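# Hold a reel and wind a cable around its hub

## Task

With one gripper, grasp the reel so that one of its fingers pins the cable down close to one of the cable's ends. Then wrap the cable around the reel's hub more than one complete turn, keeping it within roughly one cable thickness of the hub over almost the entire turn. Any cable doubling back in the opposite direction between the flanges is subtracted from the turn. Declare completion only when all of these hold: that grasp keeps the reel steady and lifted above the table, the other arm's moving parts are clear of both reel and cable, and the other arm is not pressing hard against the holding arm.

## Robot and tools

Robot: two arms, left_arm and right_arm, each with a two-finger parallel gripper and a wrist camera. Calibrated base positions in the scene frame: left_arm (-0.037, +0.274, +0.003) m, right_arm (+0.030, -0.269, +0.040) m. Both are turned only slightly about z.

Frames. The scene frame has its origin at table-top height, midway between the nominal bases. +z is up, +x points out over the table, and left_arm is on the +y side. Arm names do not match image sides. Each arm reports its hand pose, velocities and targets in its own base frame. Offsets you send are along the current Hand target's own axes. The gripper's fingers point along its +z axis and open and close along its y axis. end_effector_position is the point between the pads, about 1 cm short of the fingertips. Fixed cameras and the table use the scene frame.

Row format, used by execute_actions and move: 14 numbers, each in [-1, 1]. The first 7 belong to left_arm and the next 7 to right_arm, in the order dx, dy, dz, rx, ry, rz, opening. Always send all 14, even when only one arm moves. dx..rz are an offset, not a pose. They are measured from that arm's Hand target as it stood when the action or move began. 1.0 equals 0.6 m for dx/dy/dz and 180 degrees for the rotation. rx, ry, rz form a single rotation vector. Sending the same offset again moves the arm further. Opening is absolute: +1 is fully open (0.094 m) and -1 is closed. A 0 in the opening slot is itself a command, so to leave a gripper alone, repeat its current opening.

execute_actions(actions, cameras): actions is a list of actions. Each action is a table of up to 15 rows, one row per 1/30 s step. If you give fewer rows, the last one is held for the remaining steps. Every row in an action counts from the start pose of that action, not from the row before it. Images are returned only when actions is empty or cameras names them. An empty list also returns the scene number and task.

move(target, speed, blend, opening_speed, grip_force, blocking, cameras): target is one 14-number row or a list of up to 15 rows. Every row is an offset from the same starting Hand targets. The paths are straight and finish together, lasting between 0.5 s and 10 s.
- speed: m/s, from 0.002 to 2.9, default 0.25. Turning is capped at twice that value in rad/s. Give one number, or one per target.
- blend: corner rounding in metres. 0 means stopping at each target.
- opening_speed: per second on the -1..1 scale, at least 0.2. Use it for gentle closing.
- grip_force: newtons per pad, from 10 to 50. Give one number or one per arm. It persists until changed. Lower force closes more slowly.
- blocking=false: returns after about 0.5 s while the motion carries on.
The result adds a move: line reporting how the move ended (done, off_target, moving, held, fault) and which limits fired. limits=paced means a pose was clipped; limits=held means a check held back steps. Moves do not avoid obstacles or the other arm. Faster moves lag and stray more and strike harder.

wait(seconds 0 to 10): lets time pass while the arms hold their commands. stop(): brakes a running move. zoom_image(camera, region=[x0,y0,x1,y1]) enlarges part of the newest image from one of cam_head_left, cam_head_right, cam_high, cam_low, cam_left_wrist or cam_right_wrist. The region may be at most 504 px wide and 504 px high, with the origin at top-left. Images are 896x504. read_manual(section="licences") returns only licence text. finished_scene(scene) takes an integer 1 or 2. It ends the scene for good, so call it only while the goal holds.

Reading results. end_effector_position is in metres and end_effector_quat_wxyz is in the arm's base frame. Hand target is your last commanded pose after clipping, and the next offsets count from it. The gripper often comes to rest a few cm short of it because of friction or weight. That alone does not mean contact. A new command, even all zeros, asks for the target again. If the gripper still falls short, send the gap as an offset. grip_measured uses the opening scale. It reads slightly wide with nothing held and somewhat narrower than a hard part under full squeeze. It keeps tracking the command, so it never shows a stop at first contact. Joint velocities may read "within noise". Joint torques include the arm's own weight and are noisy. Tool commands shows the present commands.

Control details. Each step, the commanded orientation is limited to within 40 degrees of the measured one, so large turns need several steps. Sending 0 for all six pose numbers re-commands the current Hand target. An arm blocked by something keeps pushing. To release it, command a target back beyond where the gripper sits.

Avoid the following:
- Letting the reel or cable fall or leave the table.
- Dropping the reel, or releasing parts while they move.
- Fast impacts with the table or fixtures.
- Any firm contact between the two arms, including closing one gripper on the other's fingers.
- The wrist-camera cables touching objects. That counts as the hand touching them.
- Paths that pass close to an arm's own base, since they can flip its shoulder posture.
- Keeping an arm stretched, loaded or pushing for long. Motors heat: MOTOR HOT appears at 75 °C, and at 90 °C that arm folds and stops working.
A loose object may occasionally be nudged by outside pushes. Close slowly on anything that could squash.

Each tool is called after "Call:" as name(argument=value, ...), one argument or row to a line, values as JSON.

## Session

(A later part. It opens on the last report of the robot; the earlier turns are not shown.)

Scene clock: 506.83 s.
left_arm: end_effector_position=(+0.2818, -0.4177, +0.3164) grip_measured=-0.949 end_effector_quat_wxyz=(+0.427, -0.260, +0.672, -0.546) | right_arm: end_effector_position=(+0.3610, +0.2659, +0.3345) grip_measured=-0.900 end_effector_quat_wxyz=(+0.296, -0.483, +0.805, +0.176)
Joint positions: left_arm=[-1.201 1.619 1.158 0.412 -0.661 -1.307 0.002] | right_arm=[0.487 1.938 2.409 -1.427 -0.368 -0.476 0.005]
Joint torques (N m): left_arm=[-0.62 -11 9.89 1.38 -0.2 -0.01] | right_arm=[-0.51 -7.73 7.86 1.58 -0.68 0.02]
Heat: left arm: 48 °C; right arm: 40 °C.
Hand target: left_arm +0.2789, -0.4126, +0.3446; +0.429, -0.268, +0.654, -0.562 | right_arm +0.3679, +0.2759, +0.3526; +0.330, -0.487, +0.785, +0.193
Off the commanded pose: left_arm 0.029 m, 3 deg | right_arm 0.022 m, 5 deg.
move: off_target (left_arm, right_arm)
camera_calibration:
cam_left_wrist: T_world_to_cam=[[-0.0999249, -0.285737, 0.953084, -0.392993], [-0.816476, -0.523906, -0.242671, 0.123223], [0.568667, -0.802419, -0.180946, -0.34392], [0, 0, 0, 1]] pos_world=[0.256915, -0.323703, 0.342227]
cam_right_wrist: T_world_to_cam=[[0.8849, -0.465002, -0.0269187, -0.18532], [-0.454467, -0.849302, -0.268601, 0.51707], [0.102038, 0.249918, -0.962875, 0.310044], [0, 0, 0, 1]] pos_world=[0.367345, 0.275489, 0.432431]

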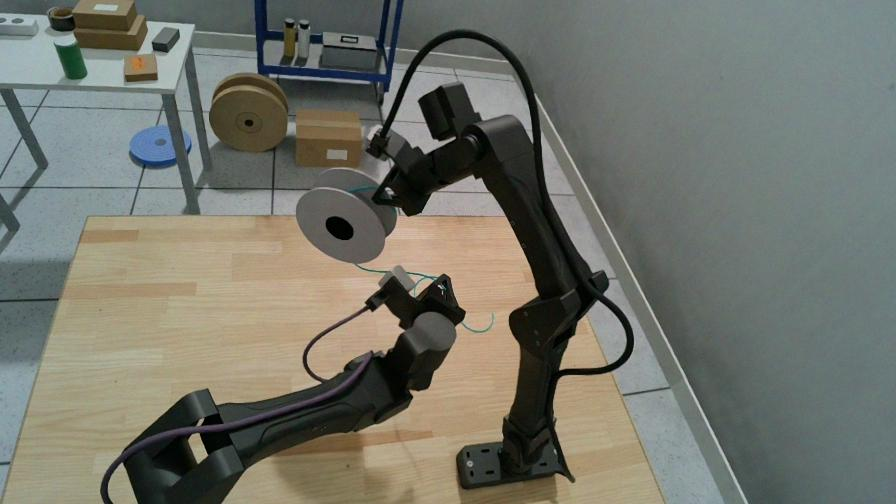

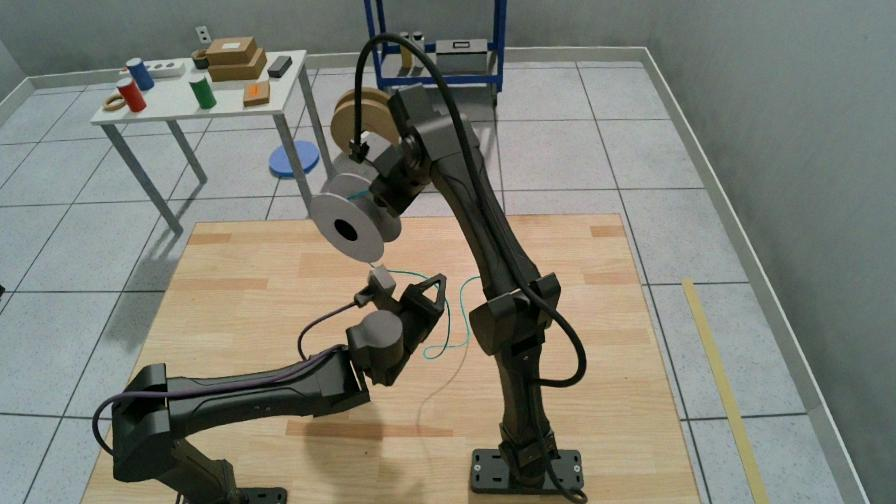

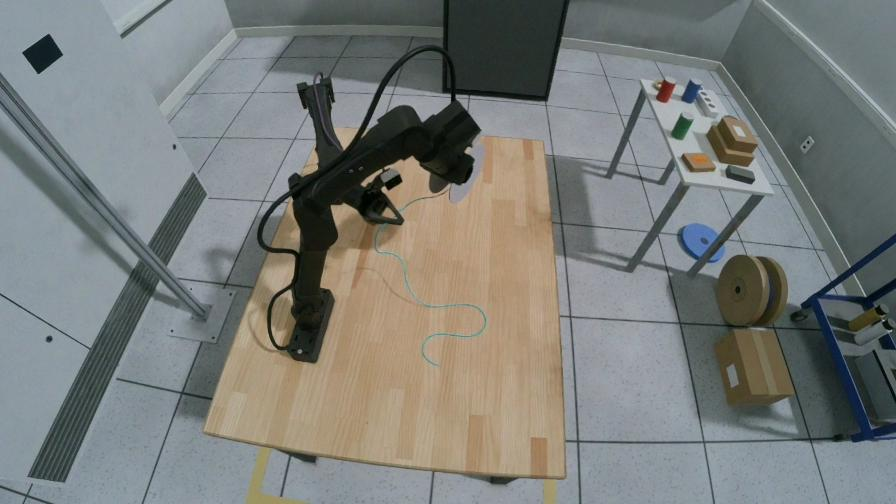

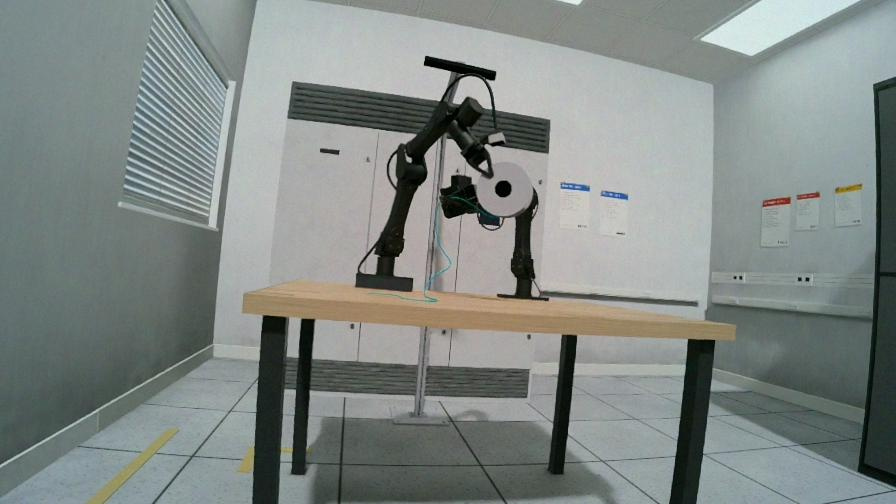

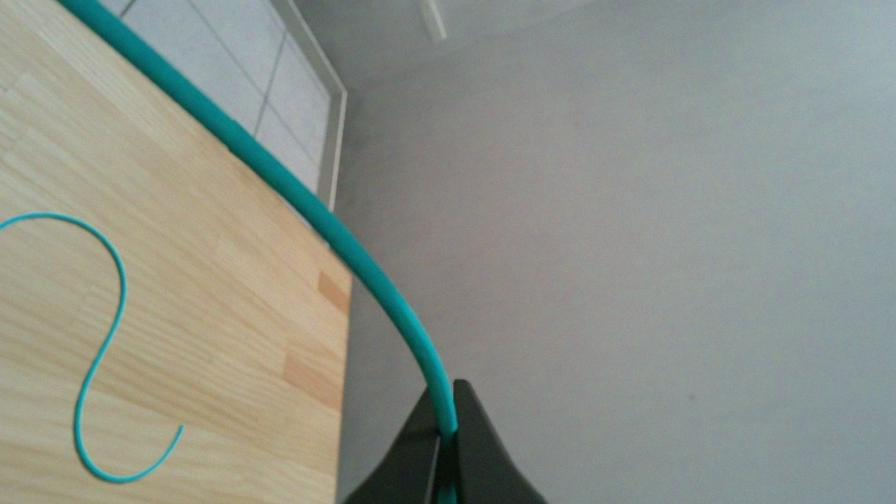

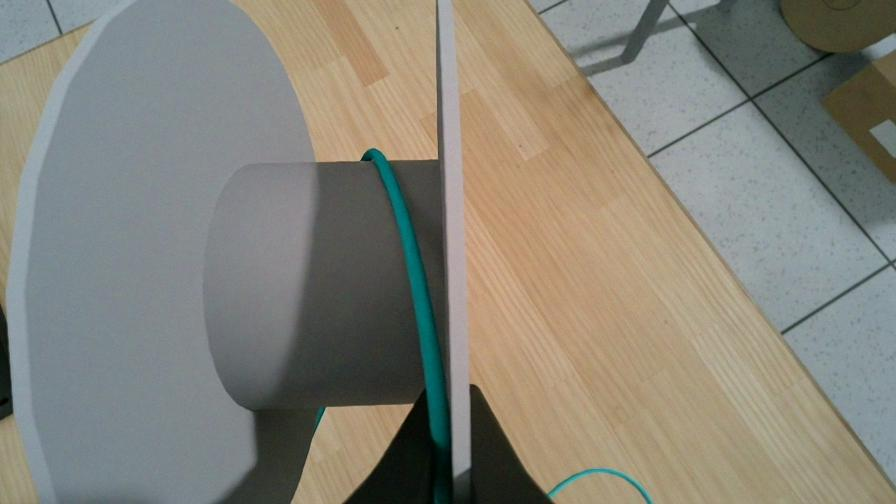

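Call:
move(
  target=[-0.1,-0.1285,-0.025,0,0,-0.111,-1,0,0,0,0,0,0,-1],
  speed=0.1,
  cameras=["all"],
)

Call:
zoom_image(
  camera="cam_head_left",
  region=[260, 100, 510, 340],
)

Scene clock: 515.00 s.
left_arm: end_effector_position=(+0.2873, -0.3823, +0.4082) grip_measured=-0.949 end_effector_quat_wxyz=(+0.326, -0.375, +0.615, -0.612) | right_arm: end_effector_position=(+0.3609, +0.2660, +0.3345) grip_measured=-0.900 end_effector_quat_wxyz=(+0.296, -0.483, +0.805, +0.176)
Joint positions: left_arm=[-1.148 1.493 1.399 0.046 -0.614 -1.656 0.002] | right_arm=[0.487 1.938 2.409 -1.427 -0.369 -0.476 0.005]
Joint torques (N m): left_arm=[0.43 -9.54 9.96 1.42 -0.02 0] | right_arm=[-0.34 -7.64 7.87 1.55 -0.68 0]
Heat: left arm: 48 °C; right arm: 40 °C.
Hand target: left_arm +0.2851, -0.3722, +0.4347; +0.325, -0.378, +0.598, -0.628 | right_arm +0.3679, +0.2759, +0.3526; +0.330, -0.487, +0.785, +0.193
Off the commanded pose: left_arm 0.028 m, 3 deg | right_arm 0.022 m, 5 deg.
move: off_target (left_arm, right_arm)
camera_calibration:
cam_left_wrist: T_world_to_cam=[[0.0799243, 0.0123865, 0.996724, -0.425401], [-0.820982, -0.566285, 0.0728694, 0.0248533], [0.565332, -0.824117, -0.0350909, -0.368947], [0, 0, 0, 1]] pos_world=[0.262982, -0.284712, 0.40925]
cam_right_wrist: T_world_to_cam=[[0.885036, -0.464729, -0.0271651, -0.185252], [-0.454246, -0.849361, -0.268788, 0.51704], [0.101841, 0.250227, -0.962816, 0.310016], [0, 0, 0, 1]] pos_world=[0.367246, 0.275487, 0.43243]

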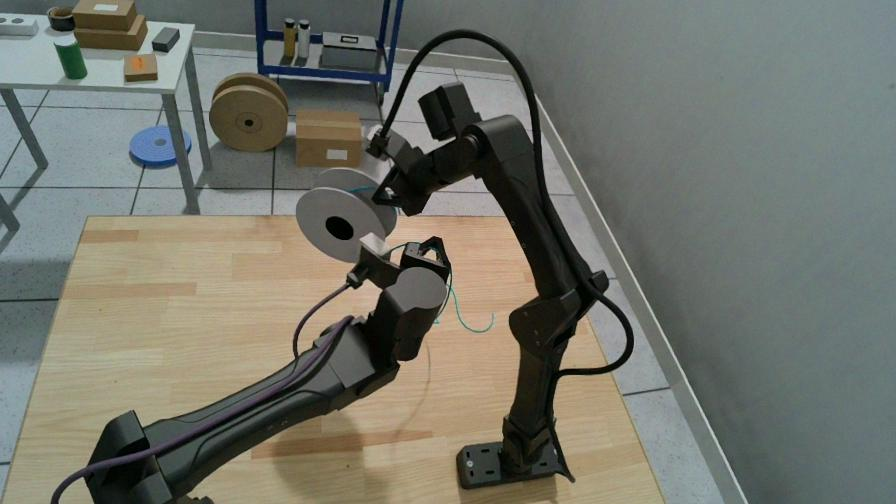

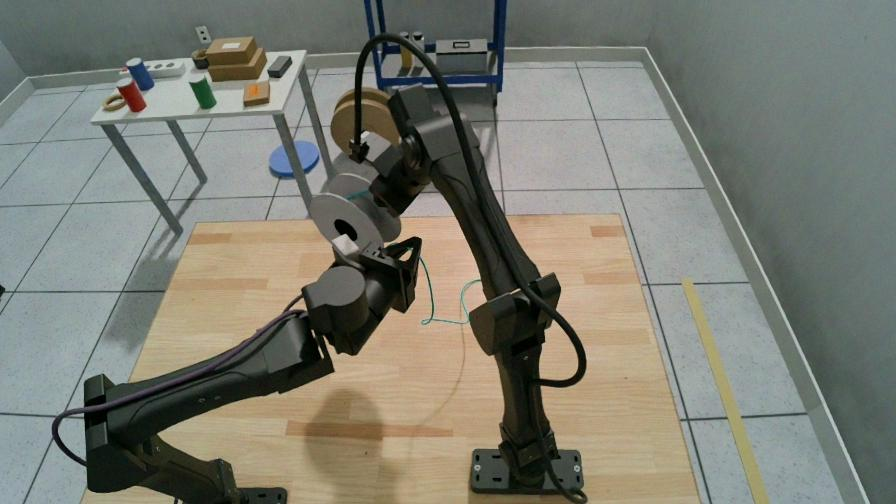

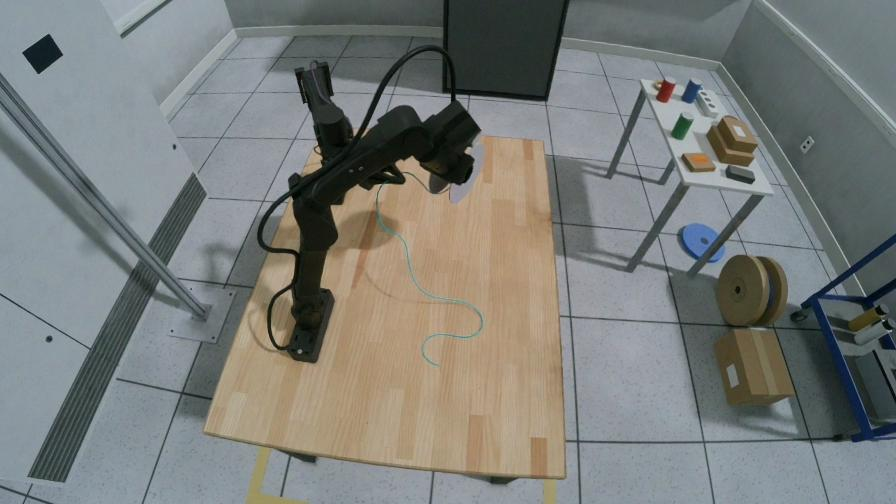

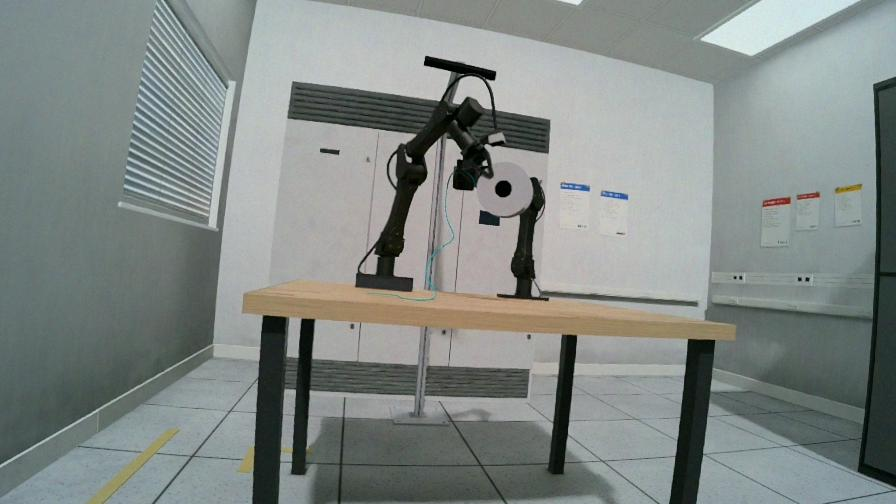

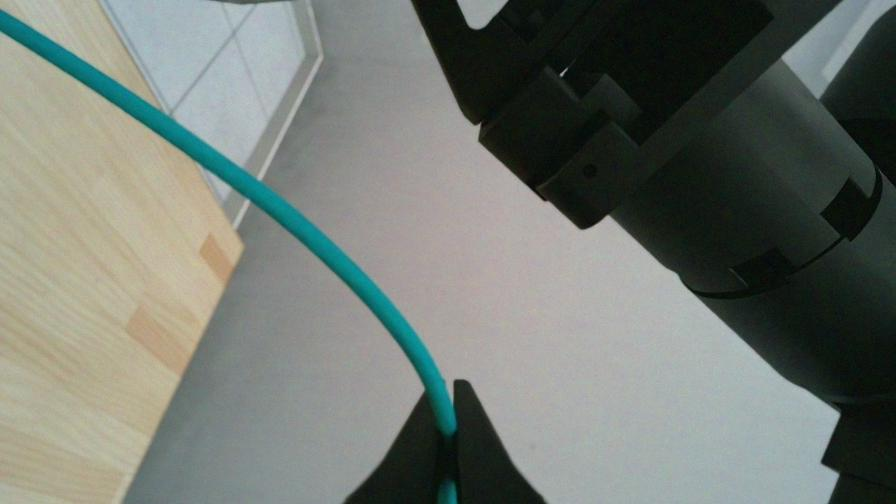

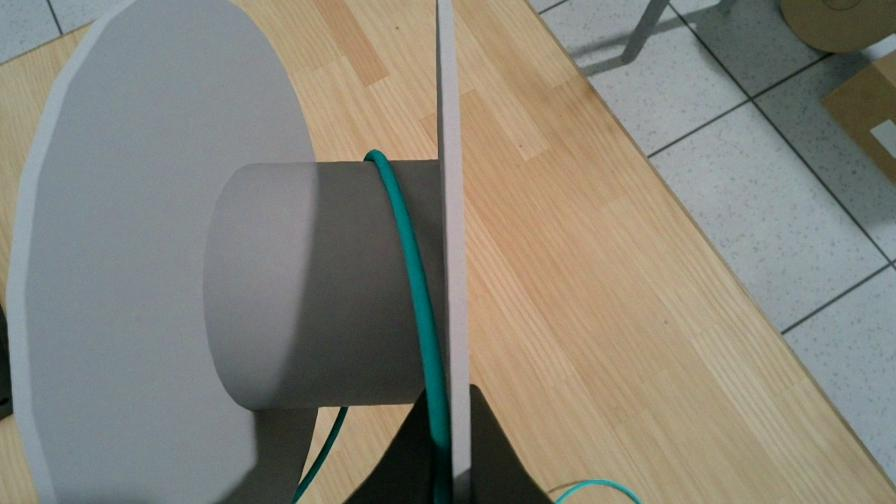

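Scaled by 2.016 from the camera's 896x504 image, which has a finer 1280x720 frame.

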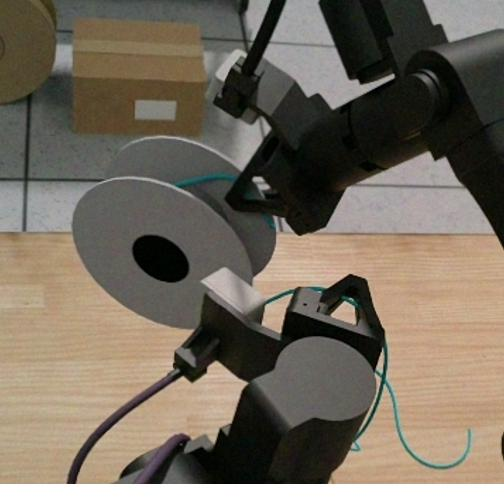

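Call:
move(
  target=[-0.1118,-0.0985,-0.0083,0,0,-0.0833,-1,0,0,0,0,0,0,-1],
  speed=0.1,
  cameras=["cam_left_wrist","cam_right_wrist","cam_low","cam_head_right","cam_head_left"],
)

Call:
zoom_image(
  camera="cam_head_left",
  region=[260, 100, 510, 340],
)

Scene clock: 521.83 s.
left_arm: end_effector_position=(+0.3236, -0.3186, +0.4628) grip_measured=-0.949 end_effector_quat_wxyz=(-0.239, +0.457, -0.560, +0.649) | right_arm: end_effector_position=(+0.3609, +0.2662, +0.3347) grip_measured=-0.900 end_effector_quat_wxyz=(+0.297, -0.483, +0.804, +0.177)
Joint positions: left_arm=[-0.936 1.413 1.558 -0.192 -0.403 -1.92 0.002] | right_arm=[0.487 1.938 2.409 -1.426 -0.37 -0.476 0.005]
Joint torques (N m): left_arm=[0.2 -8.2 9.65 1.5 -0.03 0.01] | right_arm=[-0.34 -7.62 7.82 1.58 -0.69 0]
Heat: left arm: 48 °C; right arm: 40 °C.
Hand target: left_arm +0.3171, -0.3077, +0.4877; -0.240, +0.452, -0.543, +0.665 | right_arm +0.3679, +0.2759, +0.3526; +0.330, -0.487, +0.785, +0.193
Off the commanded pose: left_arm 0.028 m, 3 deg | right_arm 0.022 m, 5 deg.
move: off_target (left_arm, right_arm)
camera_calibration:
cam_left_wrist: T_world_to_cam=[[0.217673, 0.241379, 0.945703, -0.431434], [-0.786738, -0.530049, 0.316372, -0.0254862], [0.577635, -0.812886, 0.0745248, -0.386206], [0, 0, 0, 1]] pos_world=[0.296946, -0.223311, 0.444853]
cam_right_wrist: T_world_to_cam=[[0.885339, -0.464133, -0.0274755, -0.185343], [-0.453634, -0.849335, -0.269902, 0.517425], [0.101934, 0.251419, -0.962496, 0.309682], [0, 0, 0, 1]] pos_world=[0.367245, 0.275583, 0.432629]
Images, in order (width x height): cam_head_left 896x504, cam_head_right 896x504, cam_low 896x504, cam_left_wrist 896x504, cam_right_wrist 896x504.

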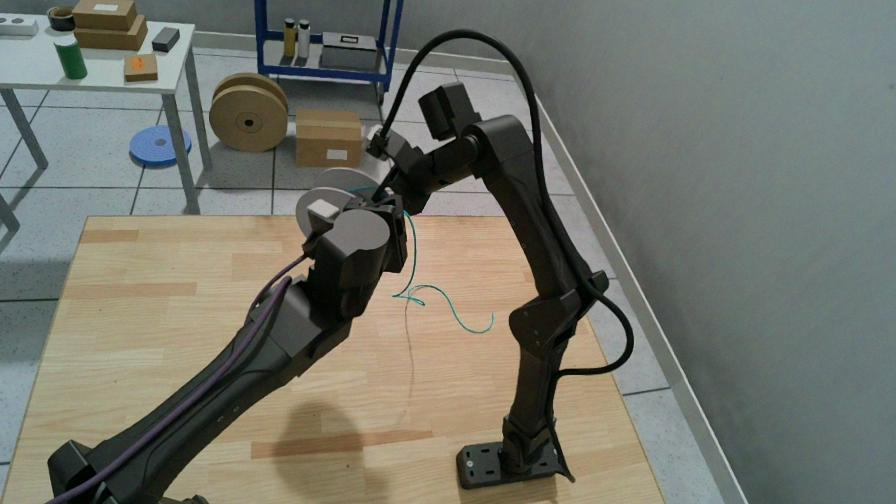

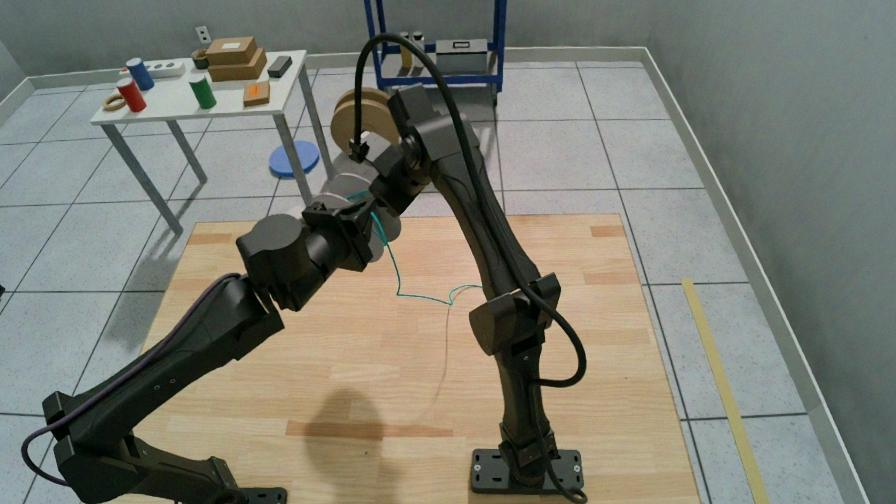

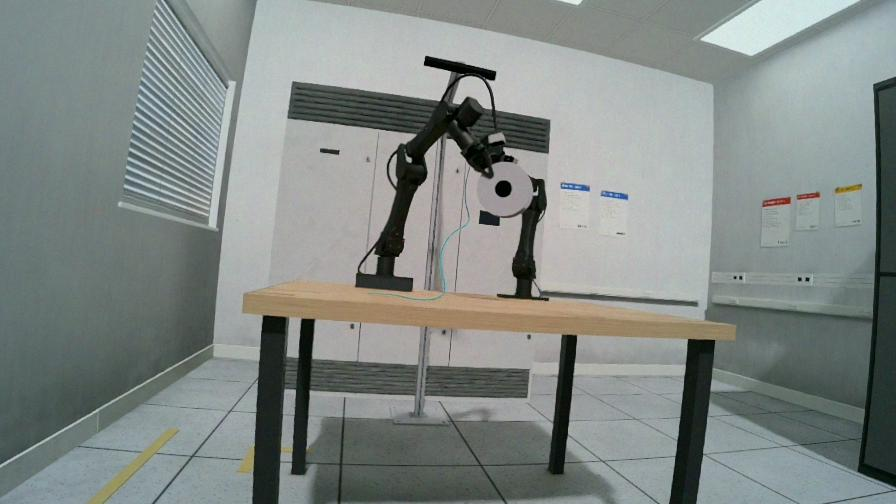

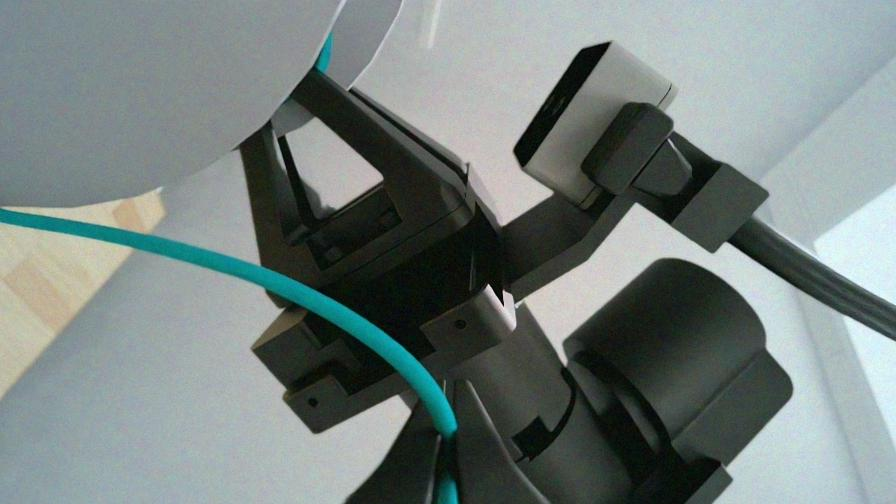

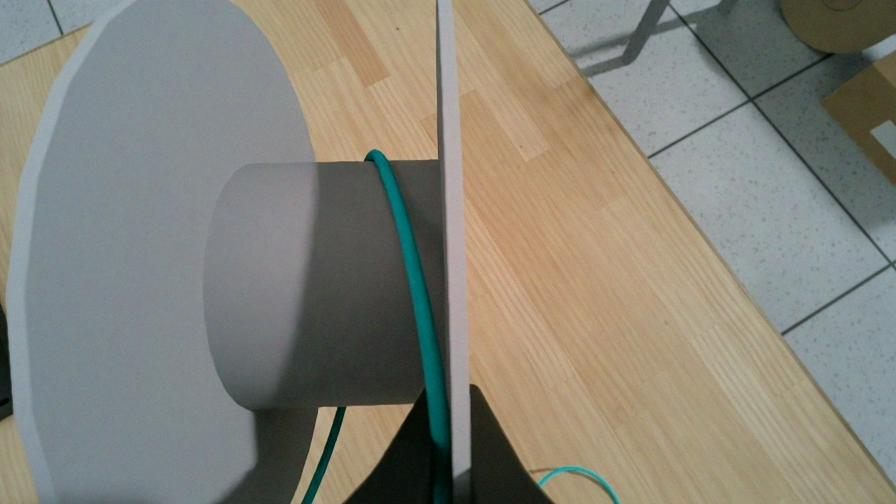

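Scaled by 2.016 from the camera's 896x504 image, which has a finer 1280x720 frame.

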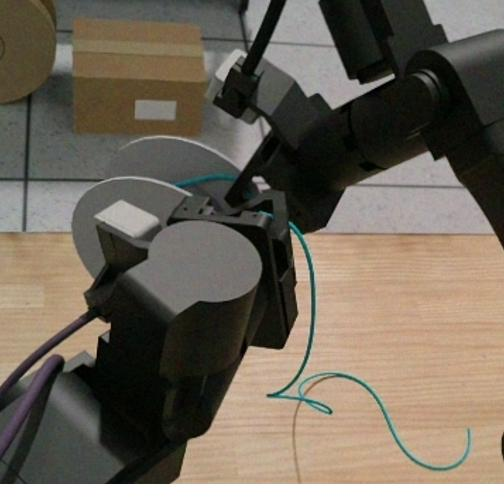

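Call:
move(
  target=[
    [-0.0877,-0.0372,-0.0083,0,0,0,-1,0,0,0,0,0,0,-1],
    [-0.1818,-0.0608,0,0,0,0,-1,0,0,0,0,0,0,-1],
  ],
  speed=0.1,
  blend=[0.03,0],
  cameras=["cam_left_wrist","cam_right_wrist","cam_low","cam_head_right","cam_head_left"],
)

Call:
zoom_image(
  camera="cam_head_left",
  region=[260, 100, 510, 340],
)

Scene clock: 527.53 s.
left_arm: end_effector_position=(+0.3824, -0.2148, +0.4727) grip_measured=-0.949 end_effector_quat_wxyz=(-0.234, +0.460, -0.553, +0.654) | right_arm: end_effector_position=(+0.3610, +0.2693, +0.3392) grip_measured=-0.900 end_effector_quat_wxyz=(+0.304, -0.485, +0.799, +0.184)
Joint positions: left_arm=[-0.501 1.338 1.531 -0.228 0.033 -1.921 0.002] | right_arm=[0.487 1.938 2.415 -1.416 -0.386 -0.476 0.005]
Joint torques (N m): left_arm=[0.5 -7.49 6.12 1.8 0.02 0.02] | right_arm=[-0.44 -7.49 7.65 1.48 -0.51 -0.01]
Heat: left arm: 48 °C; right arm: 40 °C.
Hand target: left_arm +0.3754, -0.2085, +0.4847; -0.240, +0.452, -0.543, +0.665 | right_arm +0.3679, +0.2759, +0.3526; +0.330, -0.487, +0.785, +0.193
Off the commanded pose: left_arm 0.015 m, 2 deg | right_arm 0.016 m, 4 deg.
move: off_target (left_arm, right_arm); blend cut to 0.0286 m at target 1
camera_calibration:
cam_left_wrist: T_world_to_cam=[[0.220401, 0.262635, 0.939386, -0.47223], [-0.785563, -0.52309, 0.330557, 0.0670056], [0.5782, -0.810802, 0.0910271, -0.344054], [0, 0, 0, 1]] pos_world=[0.355649, -0.119885, 0.452775]
cam_right_wrist: T_world_to_cam=[[0.889889, -0.455278, -0.0286137, -0.187448], [-0.443241, -0.848122, -0.290216, 0.524086], [0.107861, 0.270943, -0.956533, 0.303875], [0, 0, 0, 1]] pos_world=[0.366328, 0.276815, 0.437401]
Images, in order (width x height): cam_head_left 896x504, cam_head_right 896x504, cam_low 896x504, cam_left_wrist 896x504, cam_right_wrist 896x504.

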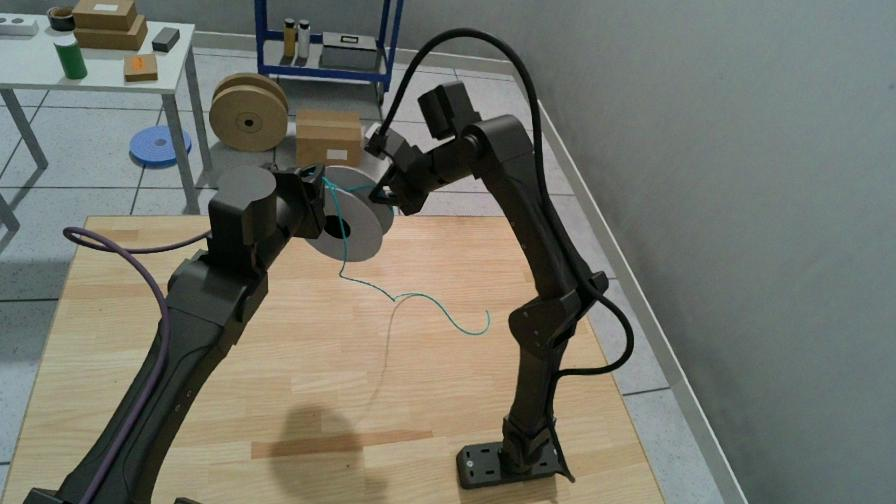

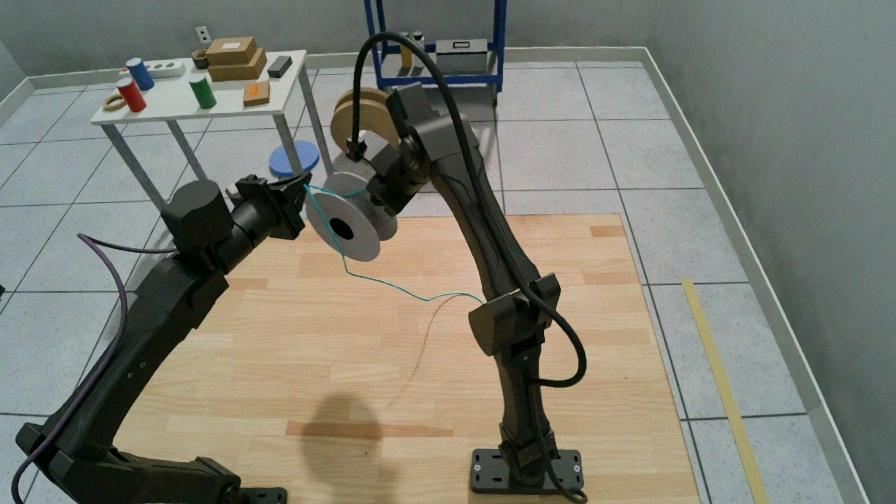

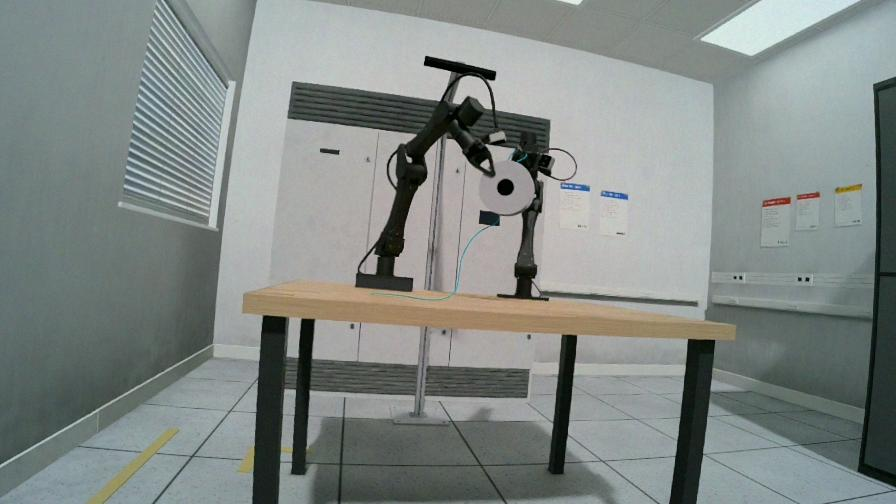

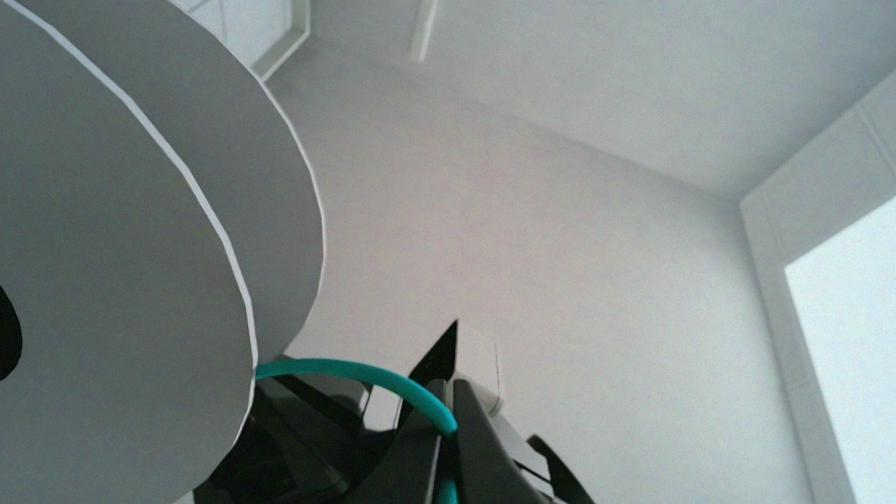

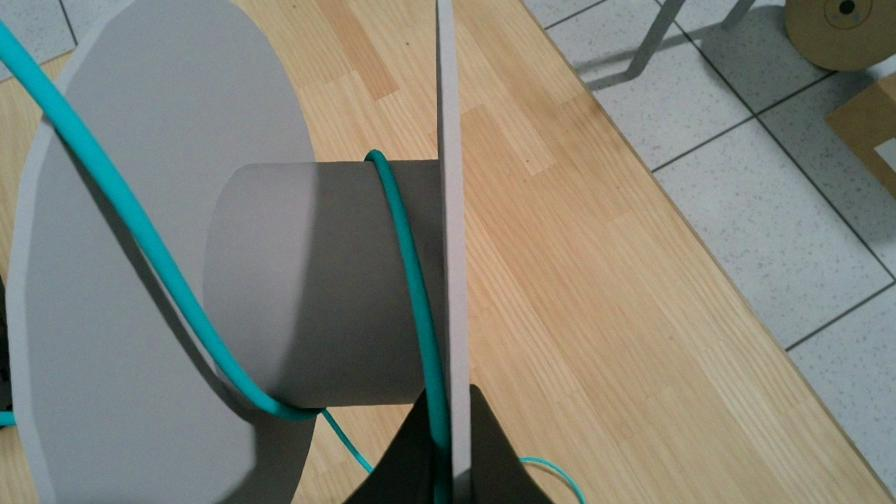

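Scaled by 2.016 from the camera's 896x504 image, which has a finer 1280x720 frame.

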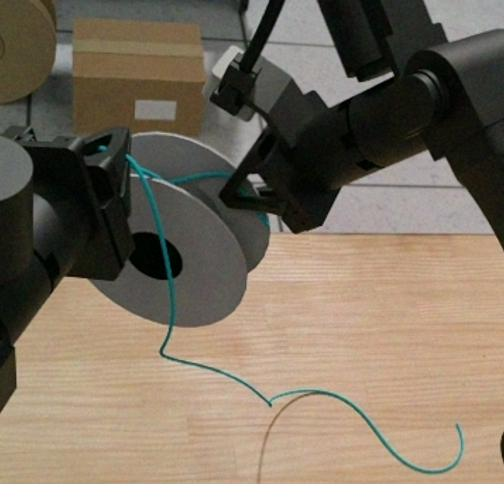

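Call:
move(
  target=[-0.036,0.04,0.075,0,0,0,-1,0,0,0,0,0,0,-1],
  speed=0.08,
  cameras=["cam_left_wrist","cam_right_wrist","cam_low","cam_head_right","cam_head_left"],
)

Call:
zoom_image(
  camera="cam_head_left",
  region=[260, 100, 510, 340],
)

Scene clock: 537.63 s.
left_arm: end_effector_position=(+0.4177, -0.2218, +0.4534) grip_measured=-0.949 end_effector_quat_wxyz=(-0.236, +0.456, -0.547, +0.661) | right_arm: end_effector_position=(+0.3610, +0.2693, +0.3392) grip_measured=-0.900 end_effector_quat_wxyz=(+0.304, -0.485, +0.799, +0.184)
Joint positions: left_arm=[-0.464 1.428 1.499 -0.086 0.068 -1.921 0.002] | right_arm=[0.487 1.938 2.415 -1.416 -0.386 -0.476 0.005]
Joint torques (N m): left_arm=[0.46 -5.7 6.28 1.93 0.03 0.02] | right_arm=[-0.4 -7.47 7.56 1.45 -0.53 -0.01]
Heat: left arm: 50 °C; right arm: 40 °C.
Hand target: left_arm +0.4202, -0.2208, +0.4549; -0.240, +0.452, -0.543, +0.665 | right_arm +0.3679, +0.2759, +0.3526; +0.330, -0.487, +0.785, +0.193
Off the commanded pose: left_arm 0.003 m, 1 deg | right_arm 0.016 m, 4 deg.
move: off_target (right_arm)
camera_calibration:
cam_left_wrist: T_world_to_cam=[[0.203939, 0.272298, 0.940353, -0.45149], [-0.790531, -0.520785, 0.32225, 0.103857], [0.577469, -0.809097, 0.109052, -0.375857], [0, 0, 0, 1]] pos_world=[0.391224, -0.127078, 0.43208]
cam_right_wrist: T_world_to_cam=[[0.889889, -0.455278, -0.0286137, -0.187448], [-0.443241, -0.848122, -0.290216, 0.524086], [0.107861, 0.270943, -0.956533, 0.303875], [0, 0, 0, 1]] pos_world=[0.366328, 0.276815, 0.437401]
Images, in order (width x height): cam_head_left 896x504, cam_head_right 896x504, cam_low 896x504, cam_left_wrist 896x504, cam_right_wrist 896x504.

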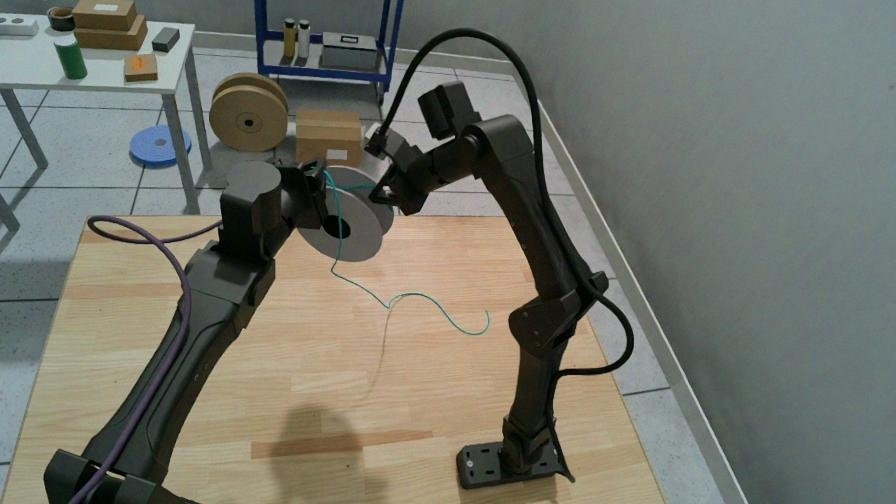

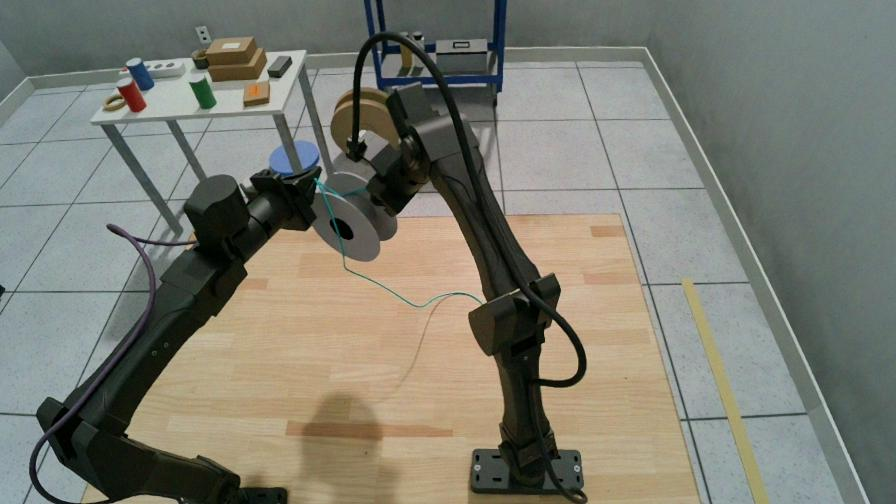

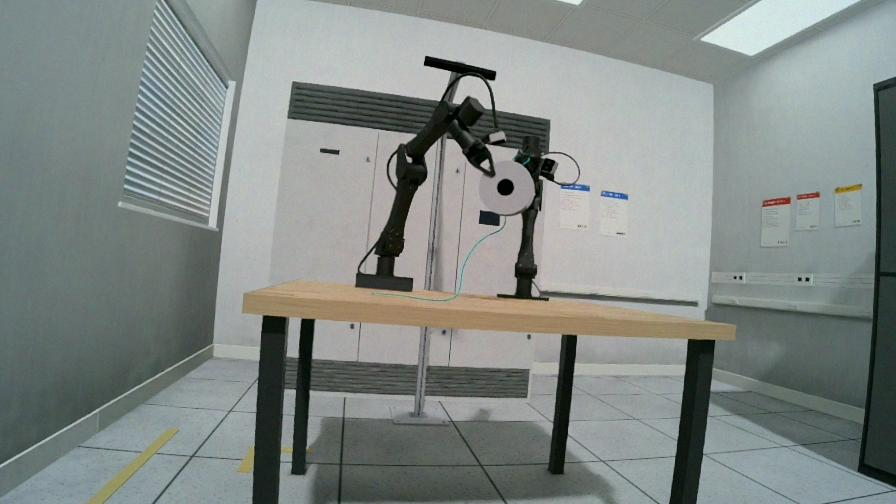

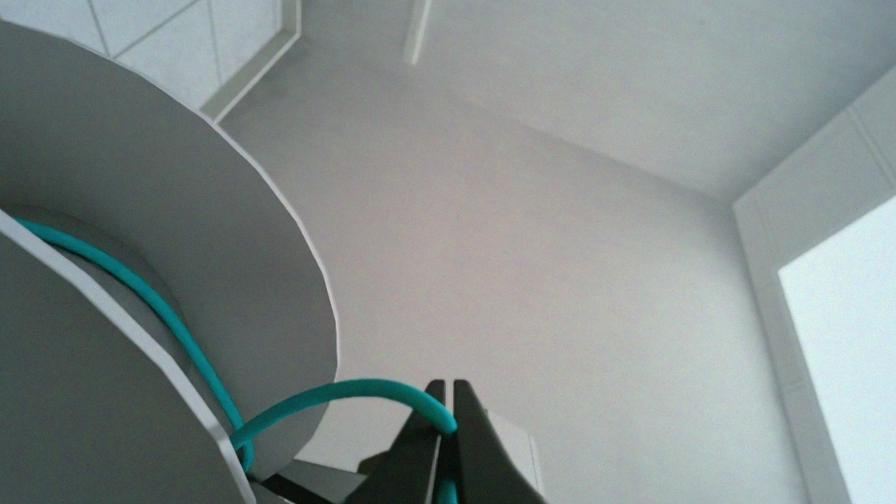

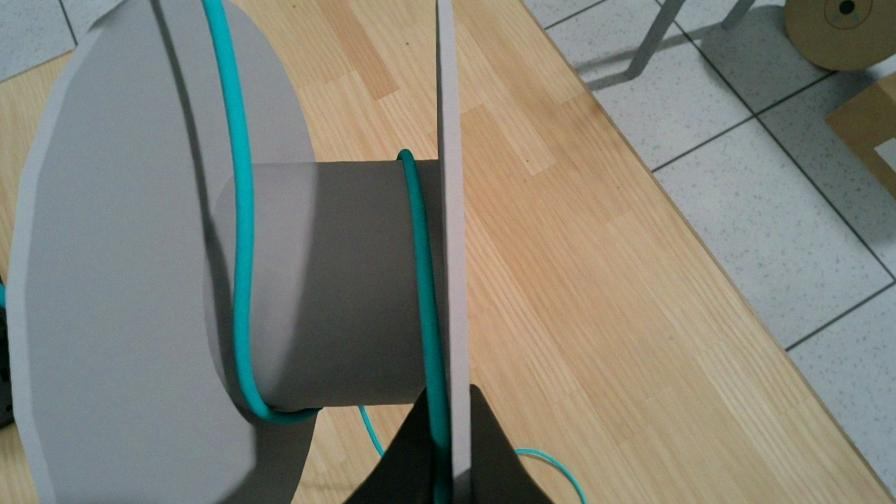

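Scaled by 2.016 from the camera's 896x504 image, which has a finer 1280x720 frame.

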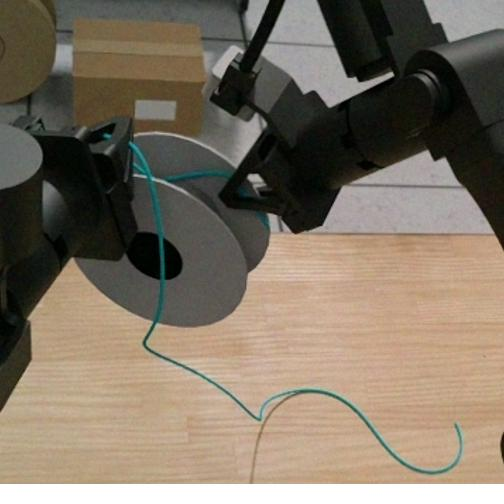

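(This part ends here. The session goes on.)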